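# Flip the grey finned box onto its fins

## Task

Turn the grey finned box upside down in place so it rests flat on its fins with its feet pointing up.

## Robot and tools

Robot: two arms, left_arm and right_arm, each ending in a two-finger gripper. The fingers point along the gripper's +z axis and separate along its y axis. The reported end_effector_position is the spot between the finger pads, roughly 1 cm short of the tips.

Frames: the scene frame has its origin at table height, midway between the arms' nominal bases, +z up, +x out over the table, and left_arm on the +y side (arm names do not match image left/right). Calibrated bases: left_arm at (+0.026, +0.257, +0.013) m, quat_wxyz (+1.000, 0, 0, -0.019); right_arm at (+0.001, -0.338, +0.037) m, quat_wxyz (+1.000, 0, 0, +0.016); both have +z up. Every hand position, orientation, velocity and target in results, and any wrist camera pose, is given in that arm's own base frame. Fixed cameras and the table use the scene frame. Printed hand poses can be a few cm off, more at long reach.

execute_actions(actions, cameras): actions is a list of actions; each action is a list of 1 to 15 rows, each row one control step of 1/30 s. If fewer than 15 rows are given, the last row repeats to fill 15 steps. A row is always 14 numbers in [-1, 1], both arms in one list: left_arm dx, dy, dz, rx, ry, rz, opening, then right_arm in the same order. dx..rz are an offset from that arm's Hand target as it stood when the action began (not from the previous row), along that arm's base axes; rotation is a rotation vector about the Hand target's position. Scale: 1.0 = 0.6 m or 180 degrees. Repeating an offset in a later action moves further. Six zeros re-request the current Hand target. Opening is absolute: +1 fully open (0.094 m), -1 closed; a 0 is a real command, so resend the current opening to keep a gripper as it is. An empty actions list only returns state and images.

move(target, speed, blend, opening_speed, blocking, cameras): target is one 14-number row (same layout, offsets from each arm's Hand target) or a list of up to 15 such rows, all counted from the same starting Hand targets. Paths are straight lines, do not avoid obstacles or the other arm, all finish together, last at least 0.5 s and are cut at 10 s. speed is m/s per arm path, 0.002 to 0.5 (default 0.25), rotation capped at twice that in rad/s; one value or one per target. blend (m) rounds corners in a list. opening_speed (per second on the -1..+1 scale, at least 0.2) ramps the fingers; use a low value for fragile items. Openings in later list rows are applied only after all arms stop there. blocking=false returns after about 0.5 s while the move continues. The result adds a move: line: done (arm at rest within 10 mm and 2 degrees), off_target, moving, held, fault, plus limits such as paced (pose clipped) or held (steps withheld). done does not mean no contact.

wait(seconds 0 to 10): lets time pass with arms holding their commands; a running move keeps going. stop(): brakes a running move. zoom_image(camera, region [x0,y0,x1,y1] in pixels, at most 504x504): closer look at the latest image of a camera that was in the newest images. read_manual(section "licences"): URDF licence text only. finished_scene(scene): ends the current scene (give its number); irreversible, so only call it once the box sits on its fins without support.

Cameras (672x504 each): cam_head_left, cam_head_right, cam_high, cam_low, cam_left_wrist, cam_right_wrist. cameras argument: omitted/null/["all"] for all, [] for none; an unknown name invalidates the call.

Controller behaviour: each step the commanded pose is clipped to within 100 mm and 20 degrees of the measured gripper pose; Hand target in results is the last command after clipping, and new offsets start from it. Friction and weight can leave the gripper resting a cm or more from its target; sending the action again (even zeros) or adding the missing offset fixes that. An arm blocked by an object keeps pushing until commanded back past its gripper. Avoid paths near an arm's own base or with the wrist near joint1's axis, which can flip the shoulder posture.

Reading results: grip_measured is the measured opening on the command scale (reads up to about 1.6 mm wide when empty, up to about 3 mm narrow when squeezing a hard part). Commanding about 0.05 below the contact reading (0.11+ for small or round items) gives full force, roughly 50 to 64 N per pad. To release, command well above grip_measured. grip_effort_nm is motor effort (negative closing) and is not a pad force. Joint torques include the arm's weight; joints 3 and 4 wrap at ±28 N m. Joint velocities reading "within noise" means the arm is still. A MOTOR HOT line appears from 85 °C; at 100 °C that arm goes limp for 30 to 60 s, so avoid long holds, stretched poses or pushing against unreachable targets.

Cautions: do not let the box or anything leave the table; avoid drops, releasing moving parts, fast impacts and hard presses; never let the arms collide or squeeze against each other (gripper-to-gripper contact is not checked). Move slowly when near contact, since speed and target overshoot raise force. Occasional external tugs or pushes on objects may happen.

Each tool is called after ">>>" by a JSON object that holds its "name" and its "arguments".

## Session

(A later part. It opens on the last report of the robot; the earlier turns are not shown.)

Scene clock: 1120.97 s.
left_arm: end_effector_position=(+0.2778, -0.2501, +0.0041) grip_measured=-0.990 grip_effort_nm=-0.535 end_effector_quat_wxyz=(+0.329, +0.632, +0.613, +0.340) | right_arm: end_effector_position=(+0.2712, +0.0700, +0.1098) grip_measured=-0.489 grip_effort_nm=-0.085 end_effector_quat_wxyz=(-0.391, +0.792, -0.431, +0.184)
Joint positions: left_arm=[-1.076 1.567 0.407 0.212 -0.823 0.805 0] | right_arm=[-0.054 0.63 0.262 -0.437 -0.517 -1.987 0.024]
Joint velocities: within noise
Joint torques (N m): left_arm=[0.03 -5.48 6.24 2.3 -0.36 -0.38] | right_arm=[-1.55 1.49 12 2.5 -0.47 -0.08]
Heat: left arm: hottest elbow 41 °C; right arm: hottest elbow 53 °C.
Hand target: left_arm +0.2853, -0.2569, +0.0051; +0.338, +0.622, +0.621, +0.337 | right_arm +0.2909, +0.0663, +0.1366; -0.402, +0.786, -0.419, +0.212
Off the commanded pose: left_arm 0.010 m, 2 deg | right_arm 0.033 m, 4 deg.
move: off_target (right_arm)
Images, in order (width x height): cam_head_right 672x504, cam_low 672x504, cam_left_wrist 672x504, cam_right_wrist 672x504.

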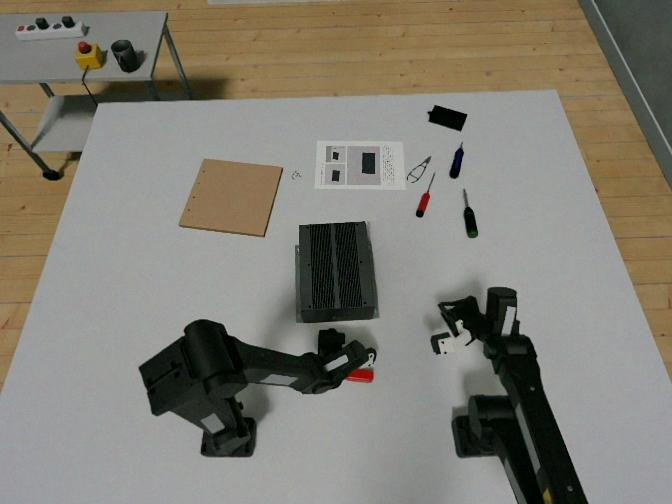

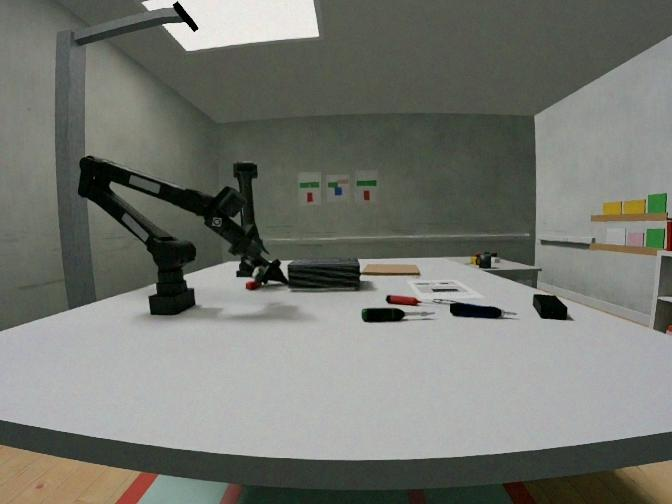

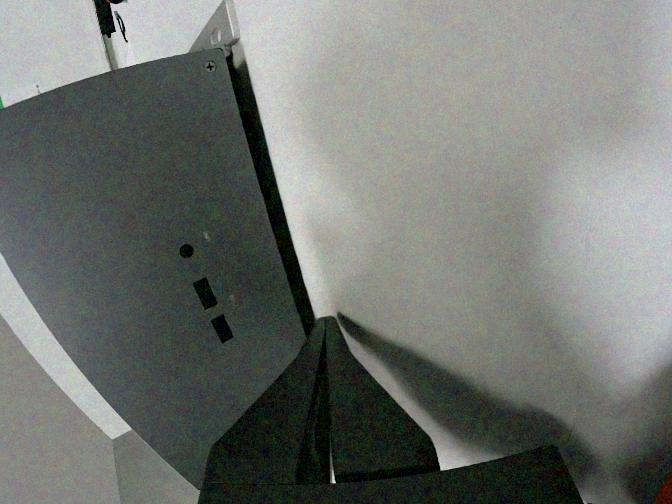

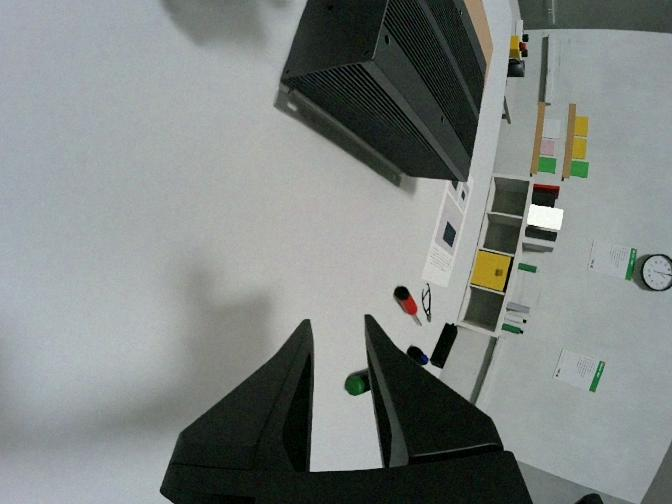

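>>> {"name": "move", "arguments": {"target": [0,0,-0.0145,0,0,0,-1,0,0,0,0,0,0,-0.49], "speed": 0.03, "cameras": ["cam_left_wrist","cam_low"]}}

>>> {"name": "zoom_image", "arguments": {"camera": "cam_left_wrist", "region": [240, 220, 440, 370]}}

Scene clock: 1140.87 s.
left_arm: end_effector_position=(+0.2795, -0.2523, -0.0003) grip_measured=-0.990 grip_effort_nm=-0.540 end_effector_quat_wxyz=(+0.336, +0.628, +0.615, +0.339) | right_arm: end_effector_position=(+0.2712, +0.0700, +0.1098) grip_measured=-0.489 grip_effort_nm=-0.085 end_effector_quat_wxyz=(-0.391, +0.792, -0.431, +0.184)
Joint positions: left_arm=[-1.076 1.597 0.407 0.256 -0.827 0.804 0] | right_arm=[-0.054 0.63 0.262 -0.437 -0.517 -1.987 0.024]
Joint velocities: within noise
Joint torques (N m): left_arm=[0.09 -5.07 5.83 2.14 -0.21 -0.39] | right_arm=[-1.79 1.67 11.71 2.51 -0.44 -0.06]
Heat: left arm: hottest elbow 40 °C; right arm: hottest elbow 53 °C.
Hand target: left_arm +0.2853, -0.2569, -0.0036; +0.338, +0.622, +0.621, +0.337 | right_arm +0.2909, +0.0663, +0.1366; -0.402, +0.786, -0.419, +0.212
Off the commanded pose: left_arm 0.008 m, 1 deg | right_arm 0.033 m, 4 deg.
move: off_target (right_arm)
Images, in order (width x height): cam_low 672x504, cam_left_wrist 672x504.

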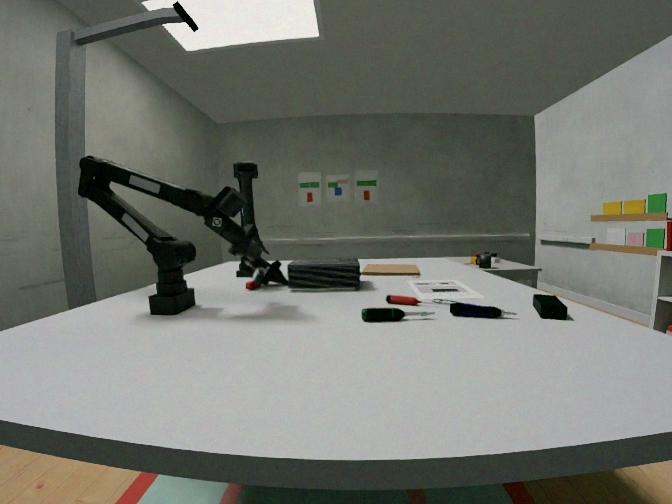

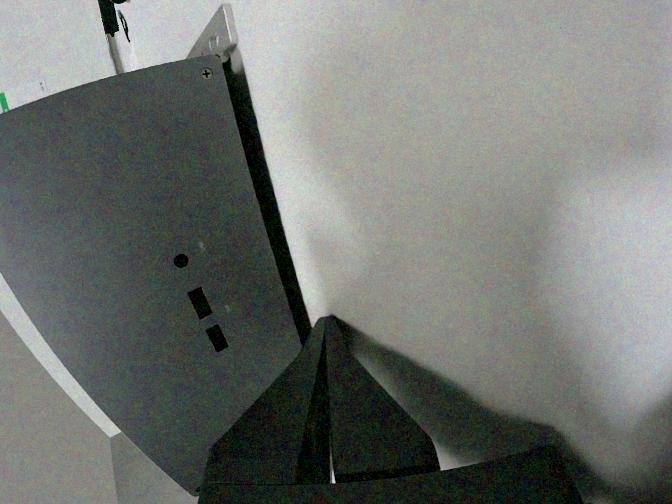

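Scaled by 2.520 from the camera's 672x504 image, which has a finer 960x720 frame.

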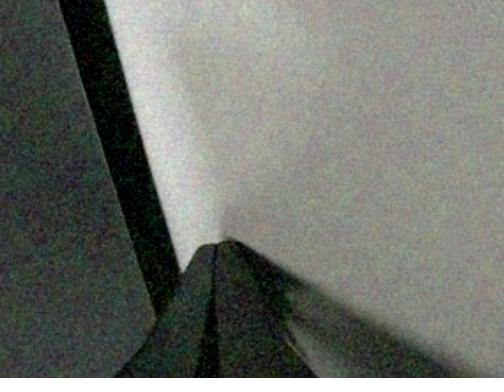

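>>> {"name": "move", "arguments": {"target": [[0,0,-0.01,0,0,0,-1,0,0,0,0,0,0,-0.49],[0.033,0,-0.01,0,0,0,-1,0,0,0,0,0,0,-0.49]], "speed": 0.03, "cameras": ["cam_left_wrist","cam_low"]}}

>>> {"name": "zoom_image", "arguments": {"camera": "cam_left_wrist", "region": [240, 220, 440, 370]}}

Scene clock: 1155.33 s.
left_arm: end_effector_position=(+0.3006, -0.2561, -0.0009) grip_measured=-0.990 grip_effort_nm=-0.540 end_effector_quat_wxyz=(+0.348, +0.615, +0.623, +0.336) | right_arm: end_effector_position=(+0.2712, +0.0700, +0.1098) grip_measured=-0.489 grip_effort_nm=-0.090 end_effector_quat_wxyz=(-0.391, +0.792, -0.431, +0.184)
Joint positions: left_arm=[-1.022 1.635 0.429 0.336 -0.799 0.844 0] | right_arm=[-0.054 0.63 0.262 -0.437 -0.517 -1.987 0.024]
Joint velocities: within noise
Joint torques (N m): left_arm=[0.38 -5.19 5.45 1.83 0.11 -0.14] | right_arm=[-1.08 1.67 12.11 2.35 -0.43 -0.06]
Heat: left arm: hottest elbow 39 °C; right arm: hottest elbow 53 °C.
Hand target: left_arm +0.3051, -0.2569, -0.0097; +0.338, +0.622, +0.621, +0.337 | right_arm +0.2909, +0.0663, +0.1366; -0.402, +0.786, -0.419, +0.212
Off the commanded pose: left_arm 0.010 m, 1 deg | right_arm 0.033 m, 4 deg.
move: off_target (right_arm)
Images, in order (width x height): cam_low 672x504, cam_left_wrist 672x504.

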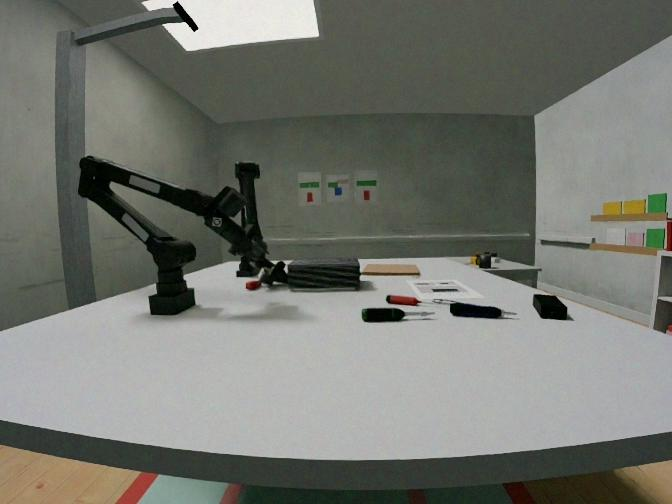

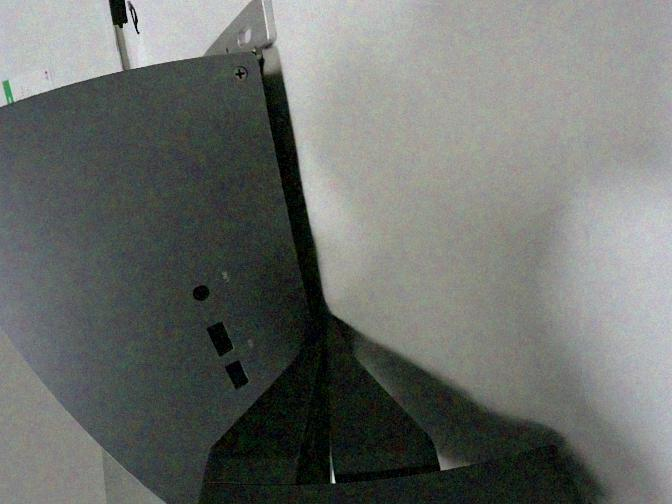

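Scaled by 2.520 from the camera's 672x504 image, which has a finer 960x720 frame.

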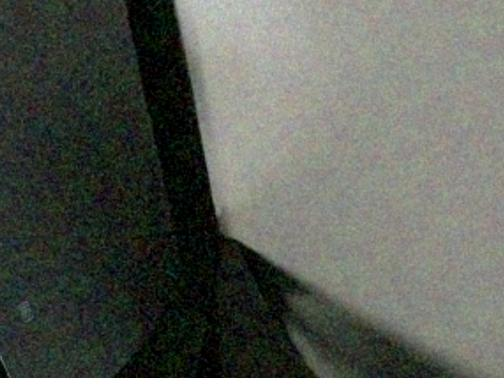

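>>> {"name": "move", "arguments": {"target": [0.03,0,0,0,0,0,-1,0,0,0,0,0,0,-0.49], "speed": 0.03, "cameras": ["cam_left_wrist","cam_low"]}}

>>> {"name": "zoom_image", "arguments": {"camera": "cam_left_wrist", "region": [240, 220, 440, 370]}}

Scene clock: 1160.97 s.
left_arm: end_effector_position=(+0.3045, -0.2573, -0.0006) grip_measured=-0.990 grip_effort_nm=-0.540 end_effector_quat_wxyz=(+0.348, +0.623, +0.617, +0.333) | right_arm: end_effector_position=(+0.2712, +0.0700, +0.1098) grip_measured=-0.489 grip_effort_nm=-0.090 end_effector_quat_wxyz=(-0.391, +0.792, -0.431, +0.184)
Joint positions: left_arm=[-1.007 1.635 0.43 0.355 -0.777 0.879 0] | right_arm=[-0.054 0.63 0.262 -0.437 -0.517 -1.987 0.024]
Joint velocities: within noise
Joint torques (N m): left_arm=[3.43 -3.9 6.91 2.44 0.42 0] | right_arm=[-1.85 1.26 11.88 2.4 -0.44 -0.04]
Heat: left arm: hottest elbow 39 °C; right arm: hottest elbow 53 °C.
Hand target: left_arm +0.3231, -0.2569, -0.0097; +0.338, +0.622, +0.621, +0.337 | right_arm +0.2909, +0.0663, +0.1366; -0.402, +0.786, -0.419, +0.212
Off the commanded pose: left_arm 0.021 m, 1 deg | right_arm 0.033 m, 4 deg.
move: off_target (left_arm, right_arm)
Images, in order (width x height): cam_low 672x504, cam_left_wrist 672x504.

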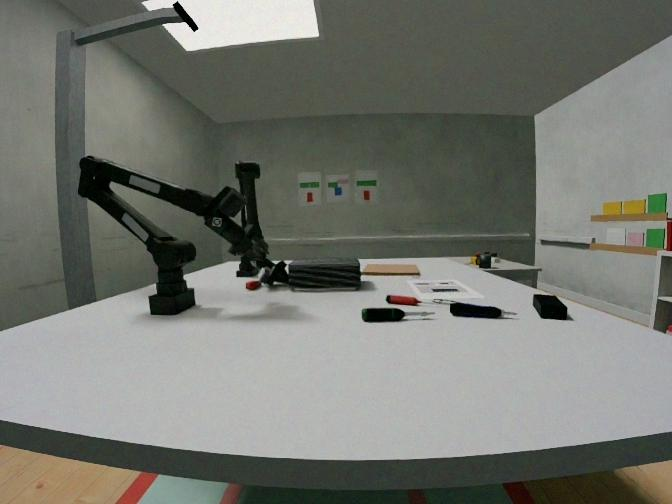

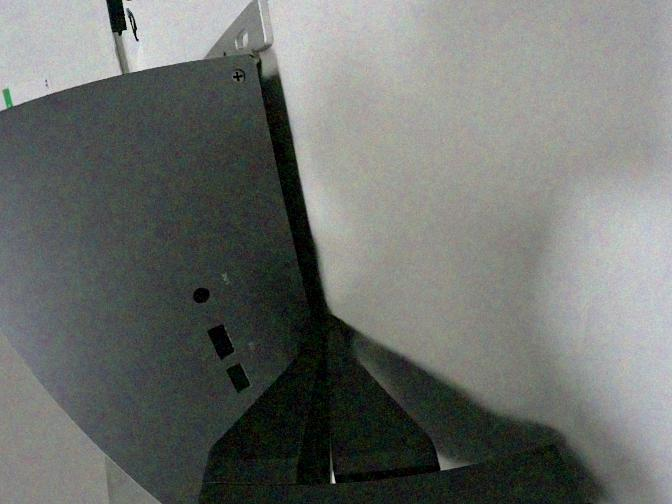

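Scaled by 2.520 from the camera's 672x504 image, which has a finer 960x720 frame.

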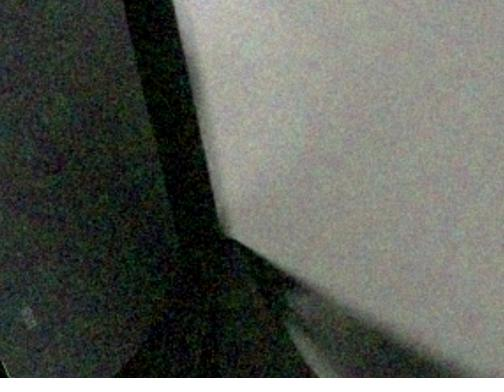

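>>> {"name": "move", "arguments": {"target": [[-0.055,0,0.02,0,0.036,0,-1,0,0,0,0,0,0,-0.49],[-0.055,0,-0.008,0,0.036,0,-1,0,0,0,0,0,0,-0.49]], "speed": 0.04, "cameras": ["cam_left_wrist","cam_low"]}}

>>> {"name": "zoom_image", "arguments": {"camera": "cam_left_wrist", "region": [220, 220, 580, 490]}}

Scene clock: 1240.10 s.
left_arm: end_effector_position=(+0.2944, -0.2530, -0.0004) grip_measured=-0.990 grip_effort_nm=-0.535 end_effector_quat_wxyz=(+0.313, +0.630, +0.641, +0.308) | right_arm: end_effector_position=(+0.2712, +0.0700, +0.1098) grip_measured=-0.489 grip_effort_nm=-0.090 end_effector_quat_wxyz=(-0.391, +0.792, -0.431, +0.184)
Joint positions: left_arm=[-1.009 1.568 0.454 0.143 -0.73 0.781 0] | right_arm=[-0.054 0.63 0.262 -0.437 -0.517 -1.987 0.024]
Joint velocities: within noise
Joint torques (N m): left_arm=[-1.67 -4.19 5.49 1.72 0.24 -0.37] | right_arm=[-1.96 1.49 11.88 2.36 -0.48 -0.06]
Heat: left arm: hottest elbow 39 °C; right arm: hottest elbow 54 °C.
Hand target: left_arm +0.2900, -0.2568, -0.0145; +0.302, +0.640, +0.639, +0.302 | right_arm +0.2909, +0.0663, +0.1366; -0.402, +0.786, -0.419, +0.212
Off the commanded pose: left_arm 0.015 m, 2 deg | right_arm 0.033 m, 4 deg.
move: off_target (left_arm, right_arm)
Images, in order (width x height): cam_low 672x504, cam_left_wrist 672x504.

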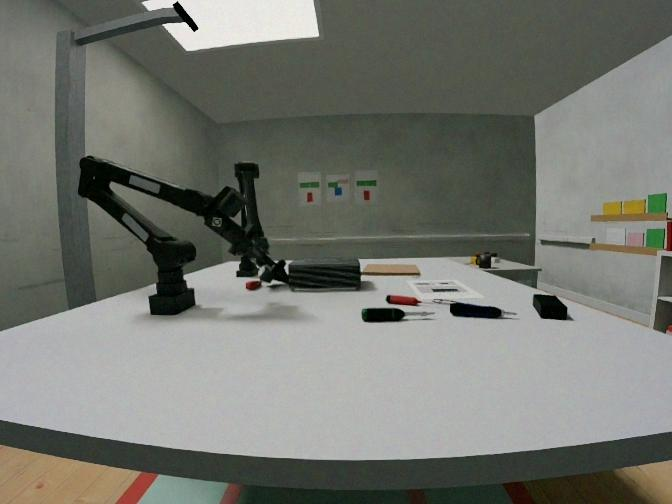

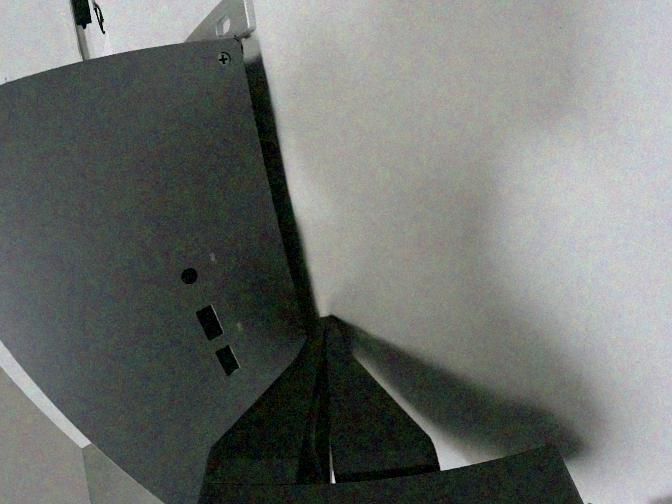

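Scaled by 1.400 from the camera's 672x504 image, which has a finer 960x720 frame.

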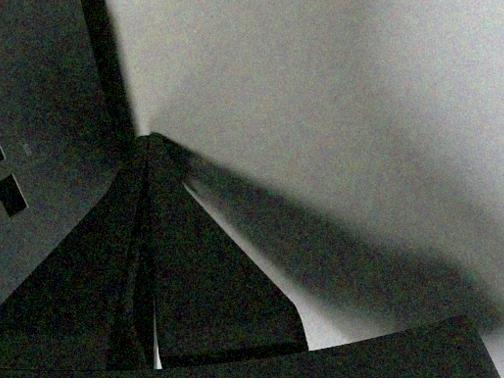

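>>> {"name": "move", "arguments": {"target": [0.058,0,0.004,0,0,0,-1,0,0,0,0,0,0,-0.49], "speed": 0.03, "cameras": ["cam_left_wrist"]}}

>>> {"name": "zoom_image", "arguments": {"camera": "cam_left_wrist", "region": [220, 220, 460, 400]}}

Scene clock: 1255.67 s.
left_arm: end_effector_position=(+0.3057, -0.2582, -0.0003) grip_measured=-0.990 grip_effort_nm=-0.535 end_effector_quat_wxyz=(+0.315, +0.640, +0.633, +0.301) | right_arm: end_effector_position=(+0.2712, +0.0700, +0.1098) grip_measured=-0.489 grip_effort_nm=-0.085 end_effector_quat_wxyz=(-0.391, +0.792, -0.431, +0.184)
Joint positions: left_arm=[-0.978 1.581 0.469 0.176 -0.691 0.839 0] | right_arm=[-0.054 0.63 0.262 -0.437 -0.517 -1.987 0.024]
Joint velocities: within noise
Joint torques (N m): left_arm=[3.31 -3.43 7.51 2.28 0.75 0.01] | right_arm=[-1.79 1.38 11.95 2.24 -0.42 -0.08]
Heat: left arm: hottest elbow 40 °C; right arm: hottest elbow 54 °C.
Hand target: left_arm +0.3248, -0.2568, -0.0121; +0.302, +0.640, +0.639, +0.302 | right_arm +0.2909, +0.0663, +0.1366; -0.402, +0.786, -0.419, +0.212
Off the commanded pose: left_arm 0.023 m, 2 deg | right_arm 0.033 m, 4 deg.
move: off_target (left_arm, right_arm)
Images, in order (width x height): cam_left_wrist 672x504.

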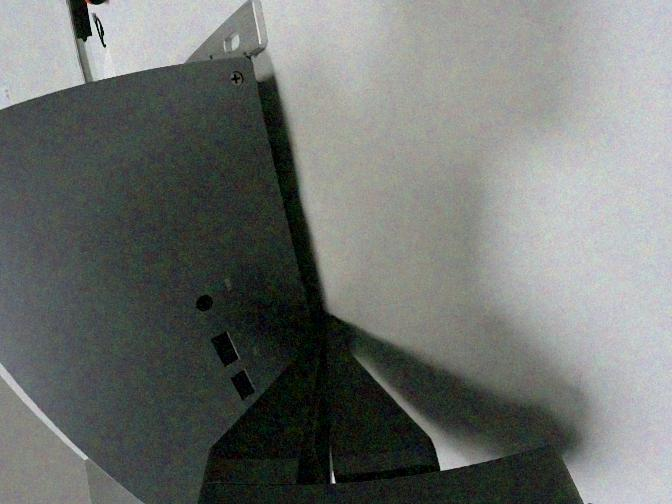

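Scaled by 2.100 from the camera's 672x504 image, which has a finer 960x720 frame.

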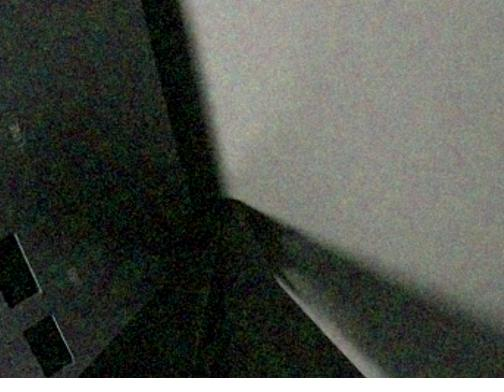

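>>> {"name": "move", "arguments": {"target": [0.01,0,0.075,0,-0.045,0,-1,0,0,0,0,0,0,-0.49], "speed": 0.03, "cameras": ["cam_left_wrist","cam_low"]}}

Scene clock: 1263.43 s.
left_arm: end_effector_position=(+0.3059, -0.2516, +0.0020) grip_measured=-0.990 grip_effort_nm=-0.530 end_effector_quat_wxyz=(+0.309, +0.654, +0.609, +0.326) | right_arm: end_effector_position=(+0.2712, +0.0700, +0.1098) grip_measured=-0.489 grip_effort_nm=-0.085 end_effector_quat_wxyz=(-0.391, +0.792, -0.431, +0.184)
Joint positions: left_arm=[-0.979 1.58 0.451 0.208 -0.724 0.917 0] | right_arm=[-0.054 0.63 0.262 -0.437 -0.517 -1.987 0.024]
Joint velocities: within noise
Joint torques (N m): left_arm=[1.73 -10.23 6.86 3.51 -2.05 -0.04] | right_arm=[-1.44 1.49 11.97 2.3 -0.47 -0.09]
Heat: left arm: hottest elbow 39 °C; right arm: hottest elbow 54 °C.
Hand target: left_arm +0.3308, -0.2569, +0.0329; +0.346, +0.617, +0.616, +0.346 | right_arm +0.2909, +0.0663, +0.1366; -0.402, +0.786, -0.419, +0.212
Off the commanded pose: left_arm 0.040 m, 6 deg | right_arm 0.033 m, 4 deg.
move: off_target (left_arm, right_arm)
Images, in order (width x height): cam_low 672x504, cam_left_wrist 672x504.

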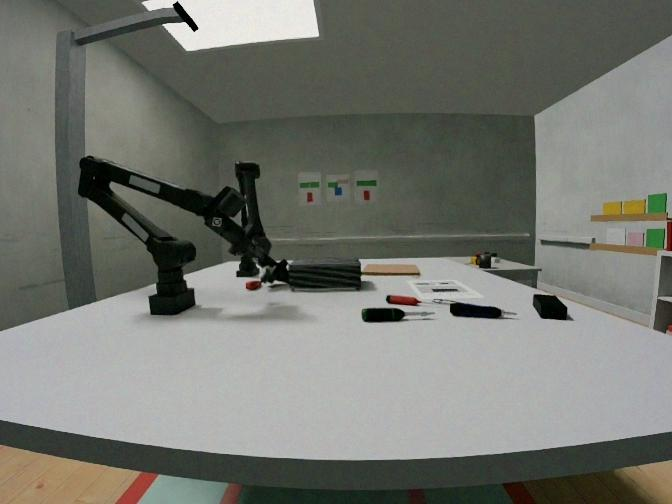

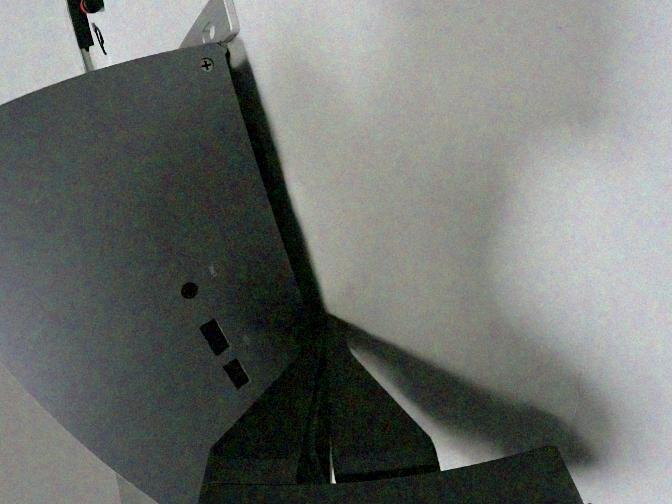

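>>> {"name": "move", "arguments": {"target": [0.01,0,0.06,0,-0.03,0,-1,0,0,0,0,0,0,-0.49], "speed": 0.03, "cameras": ["cam_left_wrist","cam_low"]}}

>>> {"name": "zoom_image", "arguments": {"camera": "cam_low", "region": [220, 240, 400, 310]}}

Scene clock: 1270.80 s.
left_arm: end_effector_position=(+0.3021, -0.2427, +0.0262) grip_measured=-0.990 grip_effort_nm=-0.540 end_effector_quat_wxyz=(+0.321, +0.653, +0.583, +0.360) | right_arm: end_effector_position=(+0.2712, +0.0700, +0.1098) grip_measured=-0.489 grip_effort_nm=-0.081 end_effector_quat_wxyz=(-0.391, +0.792, -0.431, +0.184)
Joint positions: left_arm=[-0.996 1.503 0.414 0.229 -0.788 0.994 0] | right_arm=[-0.054 0.63 0.262 -0.437 -0.517 -1.987 0.024]
Joint velocities: within noise
Joint torques (N m): left_arm=[2.73 -9.82 9.16 4.44 -1.85 -0.1] | right_arm=[-1.96 0.97 12.03 2.29 -0.47 -0.06]
Heat: left arm: hottest elbow 39 °C; right arm: hottest elbow 55 °C.
Hand target: left_arm +0.3369, -0.2568, +0.0690; +0.375, +0.600, +0.599, +0.375 | right_arm +0.2909, +0.0663, +0.1366; -0.402, +0.786, -0.419, +0.212
Off the commanded pose: left_arm 0.057 m, 9 deg | right_arm 0.033 m, 4 deg.
move: off_target (left_arm, right_arm)
Images, in order (width x height): cam_low 672x504, cam_left_wrist 672x504.

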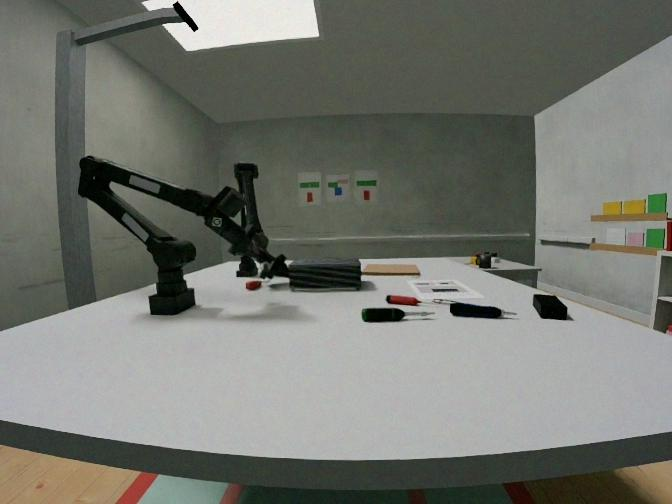

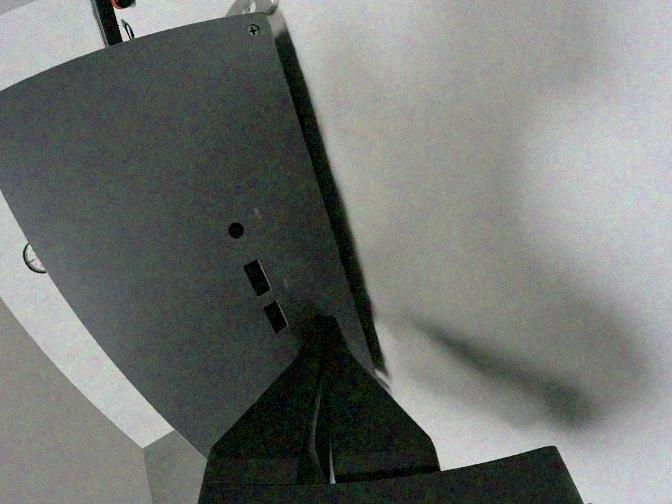

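Scaled by 2.800.

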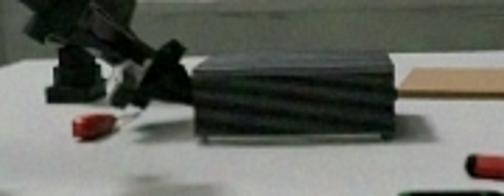

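>>> {"name": "zoom_image", "arguments": {"camera": "cam_left_wrist", "region": [0, 0, 420, 340]}}

>>> {"name": "move", "arguments": {"target": [-0.07,0.0,0,0,0,0,-1,0,0,0,0,0,0,-0.49], "speed": 0.08, "cameras": ["cam_right_wrist","cam_head_right"]}}

>>> {"name": "zoom_image", "arguments": {"camera": "cam_right_wrist", "region": [240, 0, 520, 210]}}

Scaled by 1.200 from the camera's 672x504 image, which has a finer 960x720 frame.

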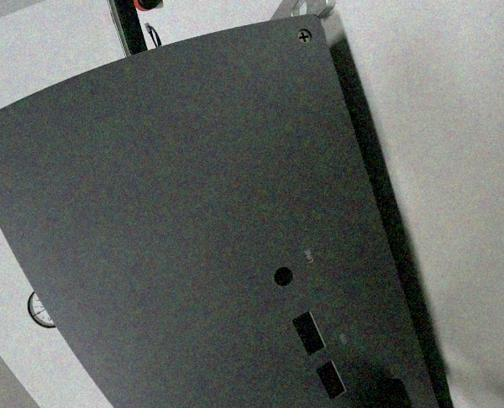

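Scene clock: 1352.20 s.
left_arm: end_effector_position=(+0.2942, -0.2490, +0.0613) grip_measured=-0.990 grip_effort_nm=-0.535 end_effector_quat_wxyz=(+0.365, +0.606, +0.597, +0.380) | right_arm: end_effector_position=(+0.2712, +0.0700, +0.1098) grip_measured=-0.489 grip_effort_nm=-0.090 end_effector_quat_wxyz=(-0.391, +0.792, -0.431, +0.184)
Joint positions: left_arm=[-1.059 1.423 0.413 0.205 -0.904 0.912 0] | right_arm=[-0.054 0.63 0.262 -0.437 -0.517 -1.987 0.024]
Joint velocities: within noise
Joint torques (N m): left_arm=[-1.61 -7.12 6.99 1.42 -0.42 -0.42] | right_arm=[-1.96 1.38 11.84 2.51 -0.48 -0.11]
Heat: left arm: hottest elbow 43 °C; right arm: hottest elbow 55 °C.
Hand target: left_arm +0.2948, -0.2569, +0.0690; +0.375, +0.600, +0.599, +0.375 | right_arm +0.2909, +0.0663, +0.1366; -0.402, +0.786, -0.419, +0.212
Off the commanded pose: left_arm 0.011 m, 1 deg | right_arm 0.033 m, 4 deg.
move: off_target (left_arm, right_arm)
Images, in order (width x height): cam_head_right 672x504, cam_right_wrist 672x504.

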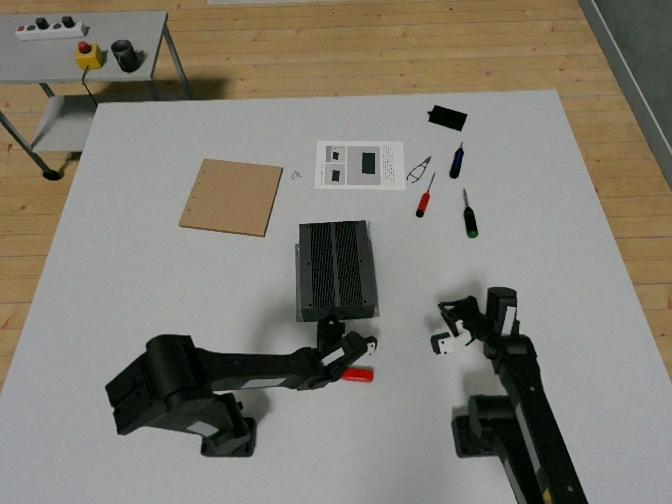

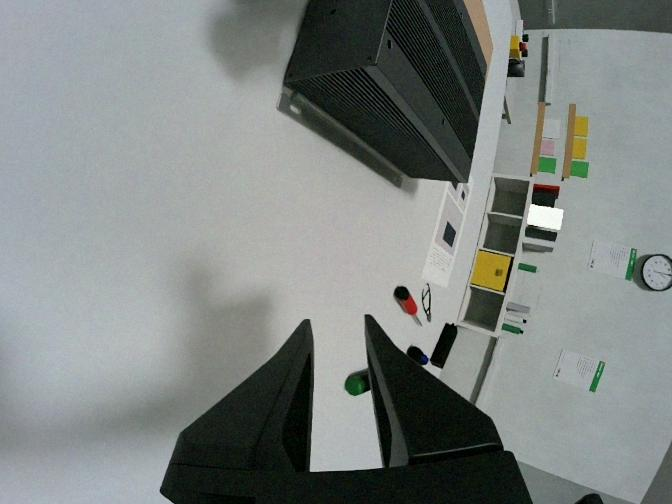

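Scaled by 1.800 from the camera's 672x504 image, which has a finer 960x720 frame.

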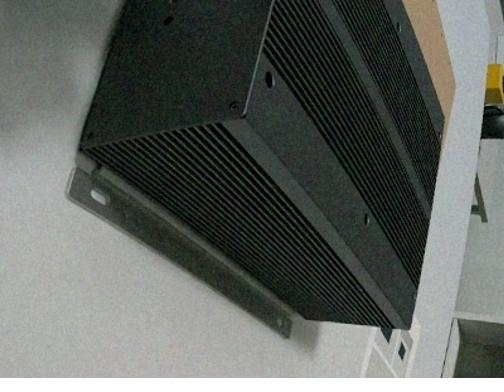

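>>> {"name": "move", "arguments": {"target": [[0,0,0,0,0,0,-1,0.265,0.056,0.106,0.115,0.158,-0.046,-1],[0,0,0,0,0,0,-1,0.615,0.223,0.06,0.23,0.317,-0.093,-1],[0,0,0,0,0,0,-1,0.615,0.321,-0.144,0.23,0.317,-0.093,-1]], "speed": 0.15, "blend": 0.03, "opening_speed": 0.5, "cameras": ["cam_right_wrist","cam_head_right","cam_low"]}}

Scene clock: 1432.33 s.
left_arm: end_effector_position=(+0.2941, -0.2488, +0.0611) grip_measured=-0.990 grip_effort_nm=-0.535 end_effector_quat_wxyz=(+0.364, +0.606, +0.597, +0.380) | right_arm: end_effector_position=(+0.6571, +0.2515, +0.0486) grip_measured=-0.987 grip_effort_nm=-0.701 end_effector_quat_wxyz=(+0.361, -0.538, +0.707, +0.283)
Joint positions: left_arm=[-1.059 1.423 0.413 0.204 -0.904 0.911 0] | right_arm=[0.185 2.11 1.532 -0.452 -0.83 -0.873 0.001]
Joint velocities: within noise
Joint torques (N m): left_arm=[-1.67 -7.12 7.05 1.43 -0.42 -0.4] | right_arm=[0.73 -19.6 7.64 1.95 -0.37 0.1]
Heat: left arm: hottest elbow 40 °C; right arm: hottest elbow 56 °C.
Hand target: left_arm +0.2948, -0.2569, +0.0689; +0.375, +0.600, +0.599, +0.375 | right_arm +0.6601, +0.2588, +0.0504; +0.366, -0.540, +0.704, +0.282
Off the commanded pose: left_arm 0.011 m, 2 deg | right_arm 0.008 m, 1 deg.
move: off_target (left_arm)
Images, in order (width x height): cam_head_right 672x504, cam_low 672x504, cam_right_wrist 672x504.

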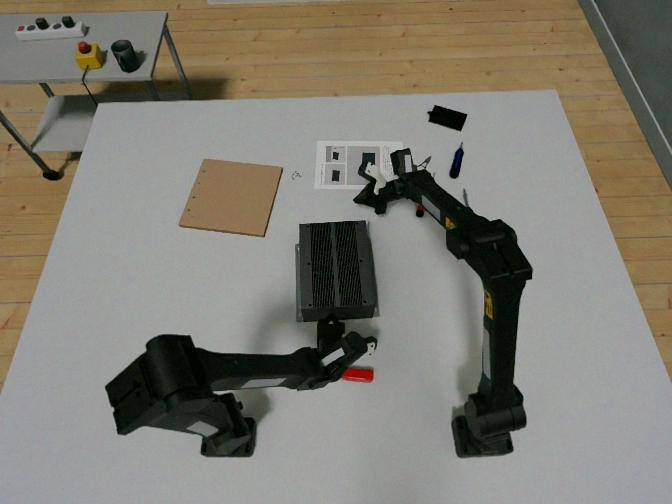

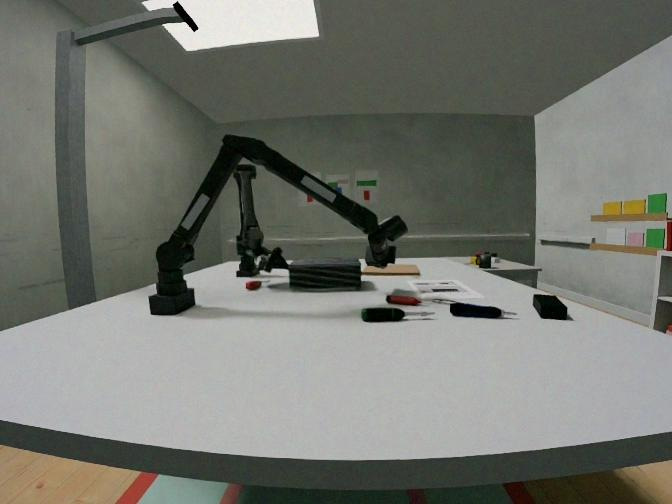

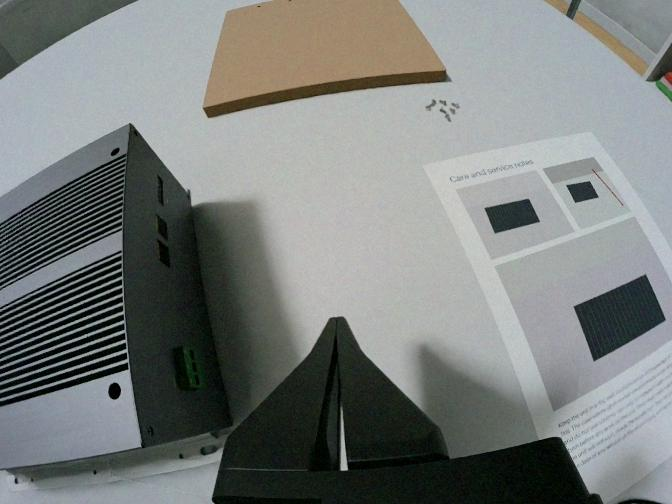

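>>> {"name": "move", "arguments": {"target": [[0,0,0,0,0,0,-1,0,0,-0.057,0,0,0,-1],[0,0,0,0,0,0,-1,-0.07,0,-0.057,0,0,0,-1]], "speed": 0.08, "cameras": ["cam_right_wrist","cam_head_right"]}}

Scene clock: 1442.20 s.
left_arm: end_effector_position=(+0.2941, -0.2488, +0.0611) grip_measured=-0.990 grip_effort_nm=-0.535 end_effector_quat_wxyz=(+0.364, +0.606, +0.597, +0.380) | right_arm: end_effector_position=(+0.6175, +0.2503, +0.0079) grip_measured=-0.987 grip_effort_nm=-0.696 end_effector_quat_wxyz=(+0.359, -0.537, +0.709, +0.284)
Joint positions: left_arm=[-1.059 1.423 0.413 0.204 -0.904 0.911 0] | right_arm=[0.196 2.093 1.367 -0.298 -0.823 -0.857 0.001]
Joint velocities: within noise
Joint torques (N m): left_arm=[-1.55 -7.06 7.05 1.46 -0.43 -0.4] | right_arm=[0.73 -19.25 6.53 1.99 -0.4 0.09]
Heat: left arm: hottest elbow 40 °C; right arm: hottest elbow 56 °C.
Hand target: left_arm +0.2948, -0.2569, +0.0689; +0.375, +0.600, +0.599, +0.375 | right_arm +0.6180, +0.2590, +0.0161; +0.365, -0.540, +0.704, +0.282
Off the commanded pose: left_arm 0.011 m, 1 deg | right_arm 0.012 m, 1 deg.
move: off_target (left_arm, right_arm)
Images, in order (width x height): cam_head_right 672x504, cam_right_wrist 672x504.

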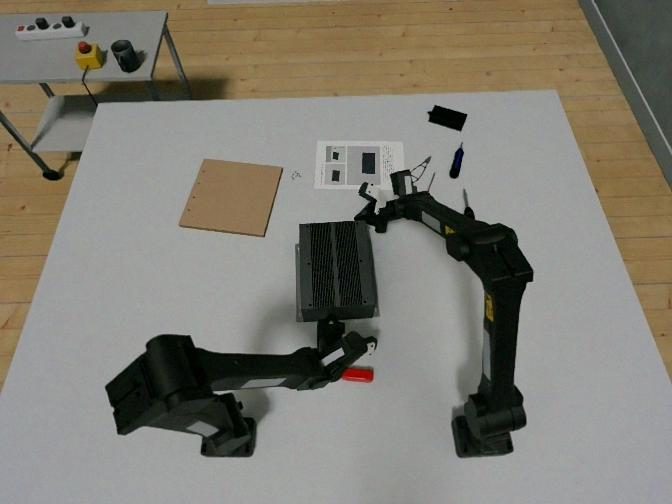

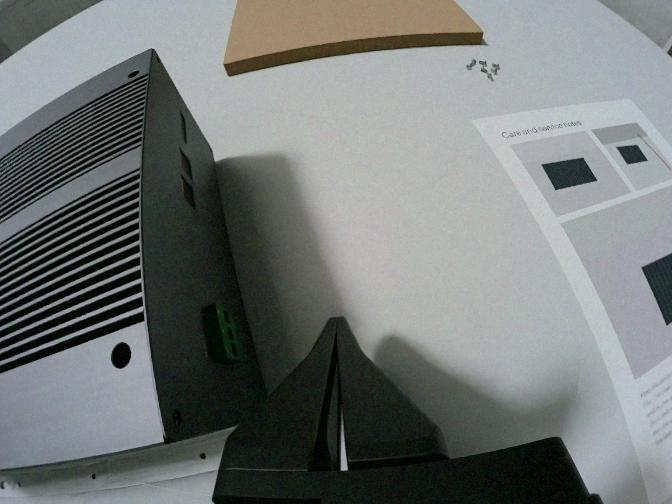

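>>> {"name": "move", "arguments": {"target": [[-0.01,0,-0.09,0,0.072,0,-1,-0.02,0,0,0,0,0,-1],[-0.01,0,-0.139,0,0.072,0,-1,-0.02,0,0,0,0,0,-1]], "speed": [0.08,0.04], "cameras": ["cam_left_wrist","cam_right_wrist"]}}

Scene clock: 1456.17 s.
left_arm: end_effector_position=(+0.2875, -0.2573, -0.0006) grip_measured=-0.990 grip_effort_nm=-0.540 end_effector_quat_wxyz=(+0.318, +0.634, +0.633, +0.308) | right_arm: end_effector_position=(+0.6049, +0.2493, +0.0051) grip_measured=-0.987 grip_effort_nm=-0.706 end_effector_quat_wxyz=(+0.357, -0.535, +0.711, +0.285)
Joint positions: left_arm=[-1.035 1.57 0.446 0.155 -0.743 0.778 0] | right_arm=[0.198 2.074 1.322 -0.275 -0.82 -0.85 0.001]
Joint velocities: within noise
Joint torques (N m): left_arm=[0.09 -3.72 5.72 1.63 0.3 -0.38] | right_arm=[0.26 -19.6 6.43 1.91 -0.37 0.07]
Heat: left arm: hottest elbow 40 °C; right arm: hottest elbow 53 °C.
Hand target: left_arm +0.2889, -0.2567, -0.0145; +0.305, +0.638, +0.638, +0.305 | right_arm +0.6060, +0.2589, +0.0163; +0.366, -0.540, +0.704, +0.282
Off the commanded pose: left_arm 0.014 m, 2 deg | right_arm 0.015 m, 1 deg.
move: off_target (left_arm, right_arm)
Images, in order (width x height): cam_left_wrist 672x504, cam_right_wrist 672x504.

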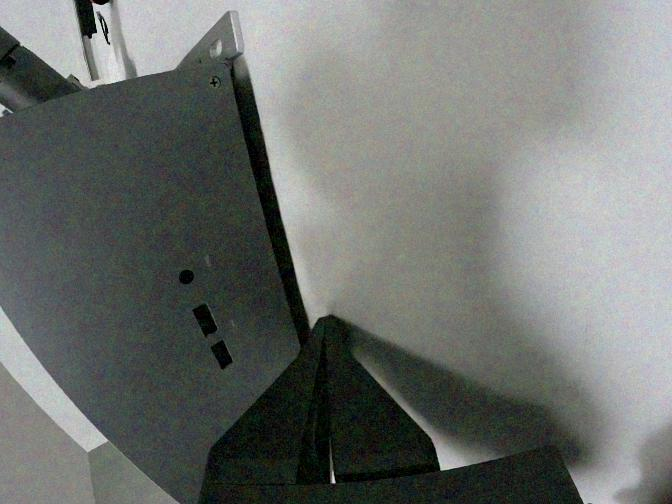

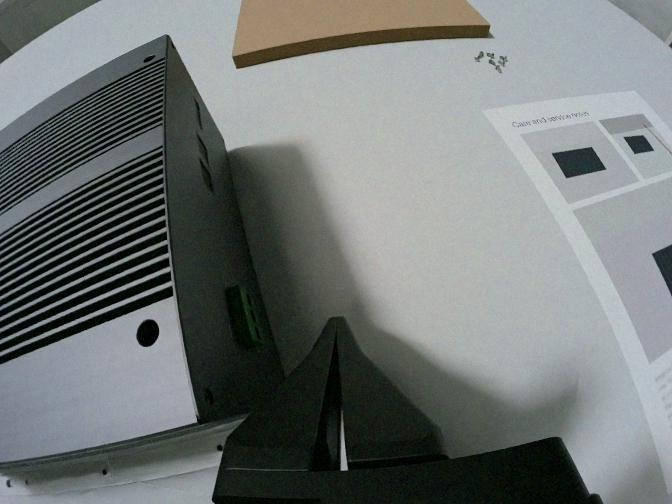

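>>> {"name": "move", "arguments": {"target": [0.05,0,0.005,0,0,0,-1,-0.03,0,0,0,0,0,-1], "speed": 0.03, "cameras": ["cam_left_wrist","cam_right_wrist"]}}

Scene clock: 1462.43 s.
left_arm: end_effector_position=(+0.3066, -0.2583, -0.0003) grip_measured=-0.990 grip_effort_nm=-0.535 end_effector_quat_wxyz=(+0.318, +0.635, +0.635, +0.304) | right_arm: end_effector_position=(+0.5924, +0.2478, +0.0073) grip_measured=-0.987 grip_effort_nm=-0.686 end_effector_quat_wxyz=(+0.361, -0.533, +0.712, +0.279)
Joint positions: left_arm=[-0.98 1.587 0.469 0.186 -0.702 0.831 0] | right_arm=[0.202 2.041 1.267 -0.233 -0.808 -0.837 0.001]
Joint velocities: within noise
Joint torques (N m): left_arm=[2.2 -4.07 6.75 2.11 0.56 0.01] | right_arm=[0.85 -19.31 5.85 1.77 -0.72 -0.01]
Heat: left arm: hottest elbow 40 °C; right arm: hottest elbow 52 °C.
Hand target: left_arm +0.3189, -0.2568, -0.0115; +0.305, +0.638, +0.638, +0.305 | right_arm +0.5881, +0.2589, +0.0163; +0.366, -0.540, +0.704, +0.282
Off the commanded pose: left_arm 0.017 m, 2 deg | right_arm 0.015 m, 1 deg.
move: off_target (left_arm, right_arm)
Images, in order (width x height): cam_left_wrist 672x504, cam_right_wrist 672x504.

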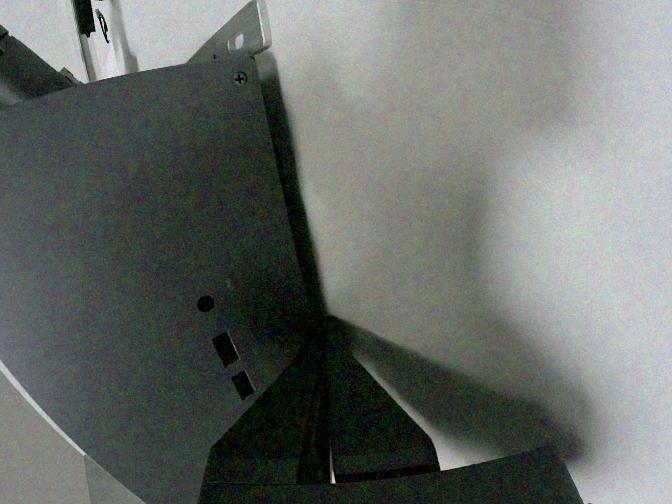

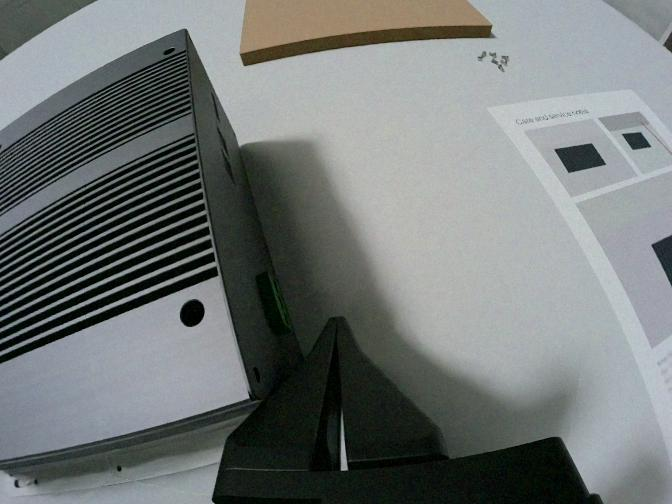

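>>> {"name": "move", "arguments": {"target": [[0,0,0,0,0,0,-1,0.07,0,0.106,0,0,0,-1],[0,0,0,0,0,0,-1,0.07,0.084,0.09,-0.2415,0.0647,0,-1],[0,0,0,0,0,0,-1,0.07,0.084,0.02,-0.2415,0.0647,0,-1]], "speed": 0.12, "blend": 0.01, "cameras": ["cam_low","cam_right_wrist","cam_head_right"]}}

Scene clock: 1491.93 s.
left_arm: end_effector_position=(+0.3066, -0.2583, -0.0003) grip_measured=-0.990 grip_effort_nm=-0.535 end_effector_quat_wxyz=(+0.318, +0.635, +0.635, +0.304) | right_arm: end_effector_position=(+0.6263, +0.2997, +0.0280) grip_measured=-0.987 grip_effort_nm=-0.676 end_effector_quat_wxyz=(+0.061, -0.605, +0.792, +0.057)
Joint positions: left_arm=[-0.98 1.587 0.469 0.186 -0.702 0.832 0] | right_arm=[0.413 2.231 1.921 -1.169 -0.139 -0.887 0.001]
Joint velocities: within noise
Joint torques (N m): left_arm=[2.14 -4.13 6.72 2.18 0.55 -0.03] | right_arm=[0.03 -20.66 8.55 1.26 -0.06 0.07]
Heat: left arm: hottest elbow 40 °C; right arm: hottest elbow 50 °C.
Hand target: left_arm +0.3188, -0.2567, -0.0115; +0.305, +0.639, +0.638, +0.305 | right_arm +0.6300, +0.3092, +0.0281; +0.068, -0.606, +0.791, +0.054
Off the commanded pose: left_arm 0.017 m, 2 deg | right_arm 0.010 m, 1 deg.
move: off_target (left_arm)
Images, in order (width x height): cam_head_right 672x504, cam_low 672x504, cam_right_wrist 672x504.

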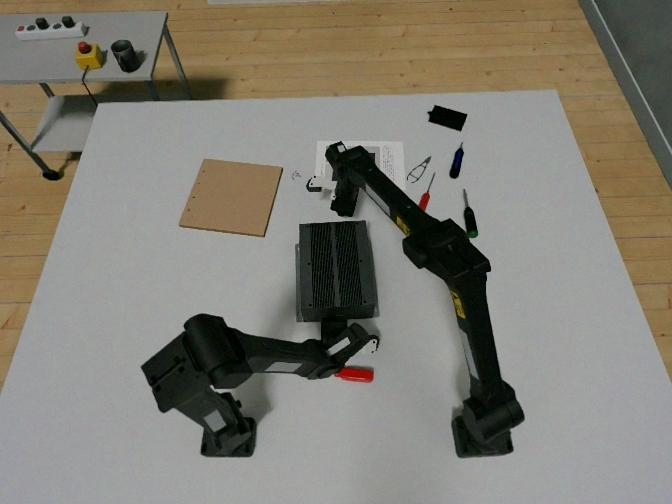

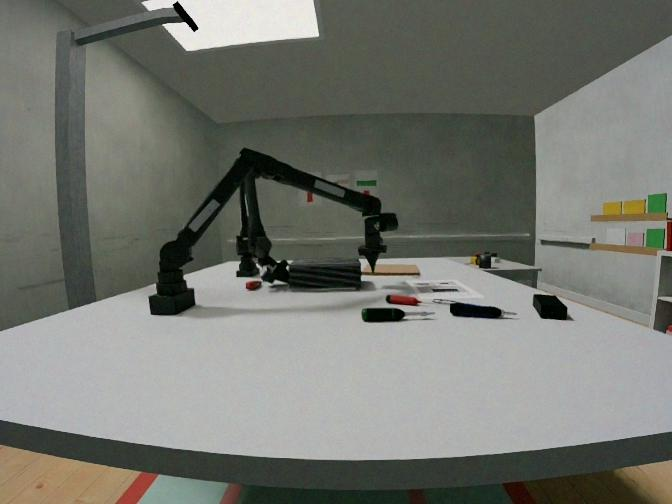

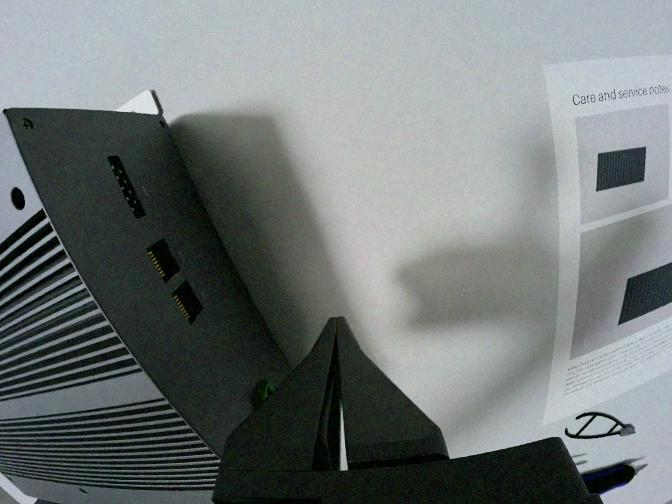

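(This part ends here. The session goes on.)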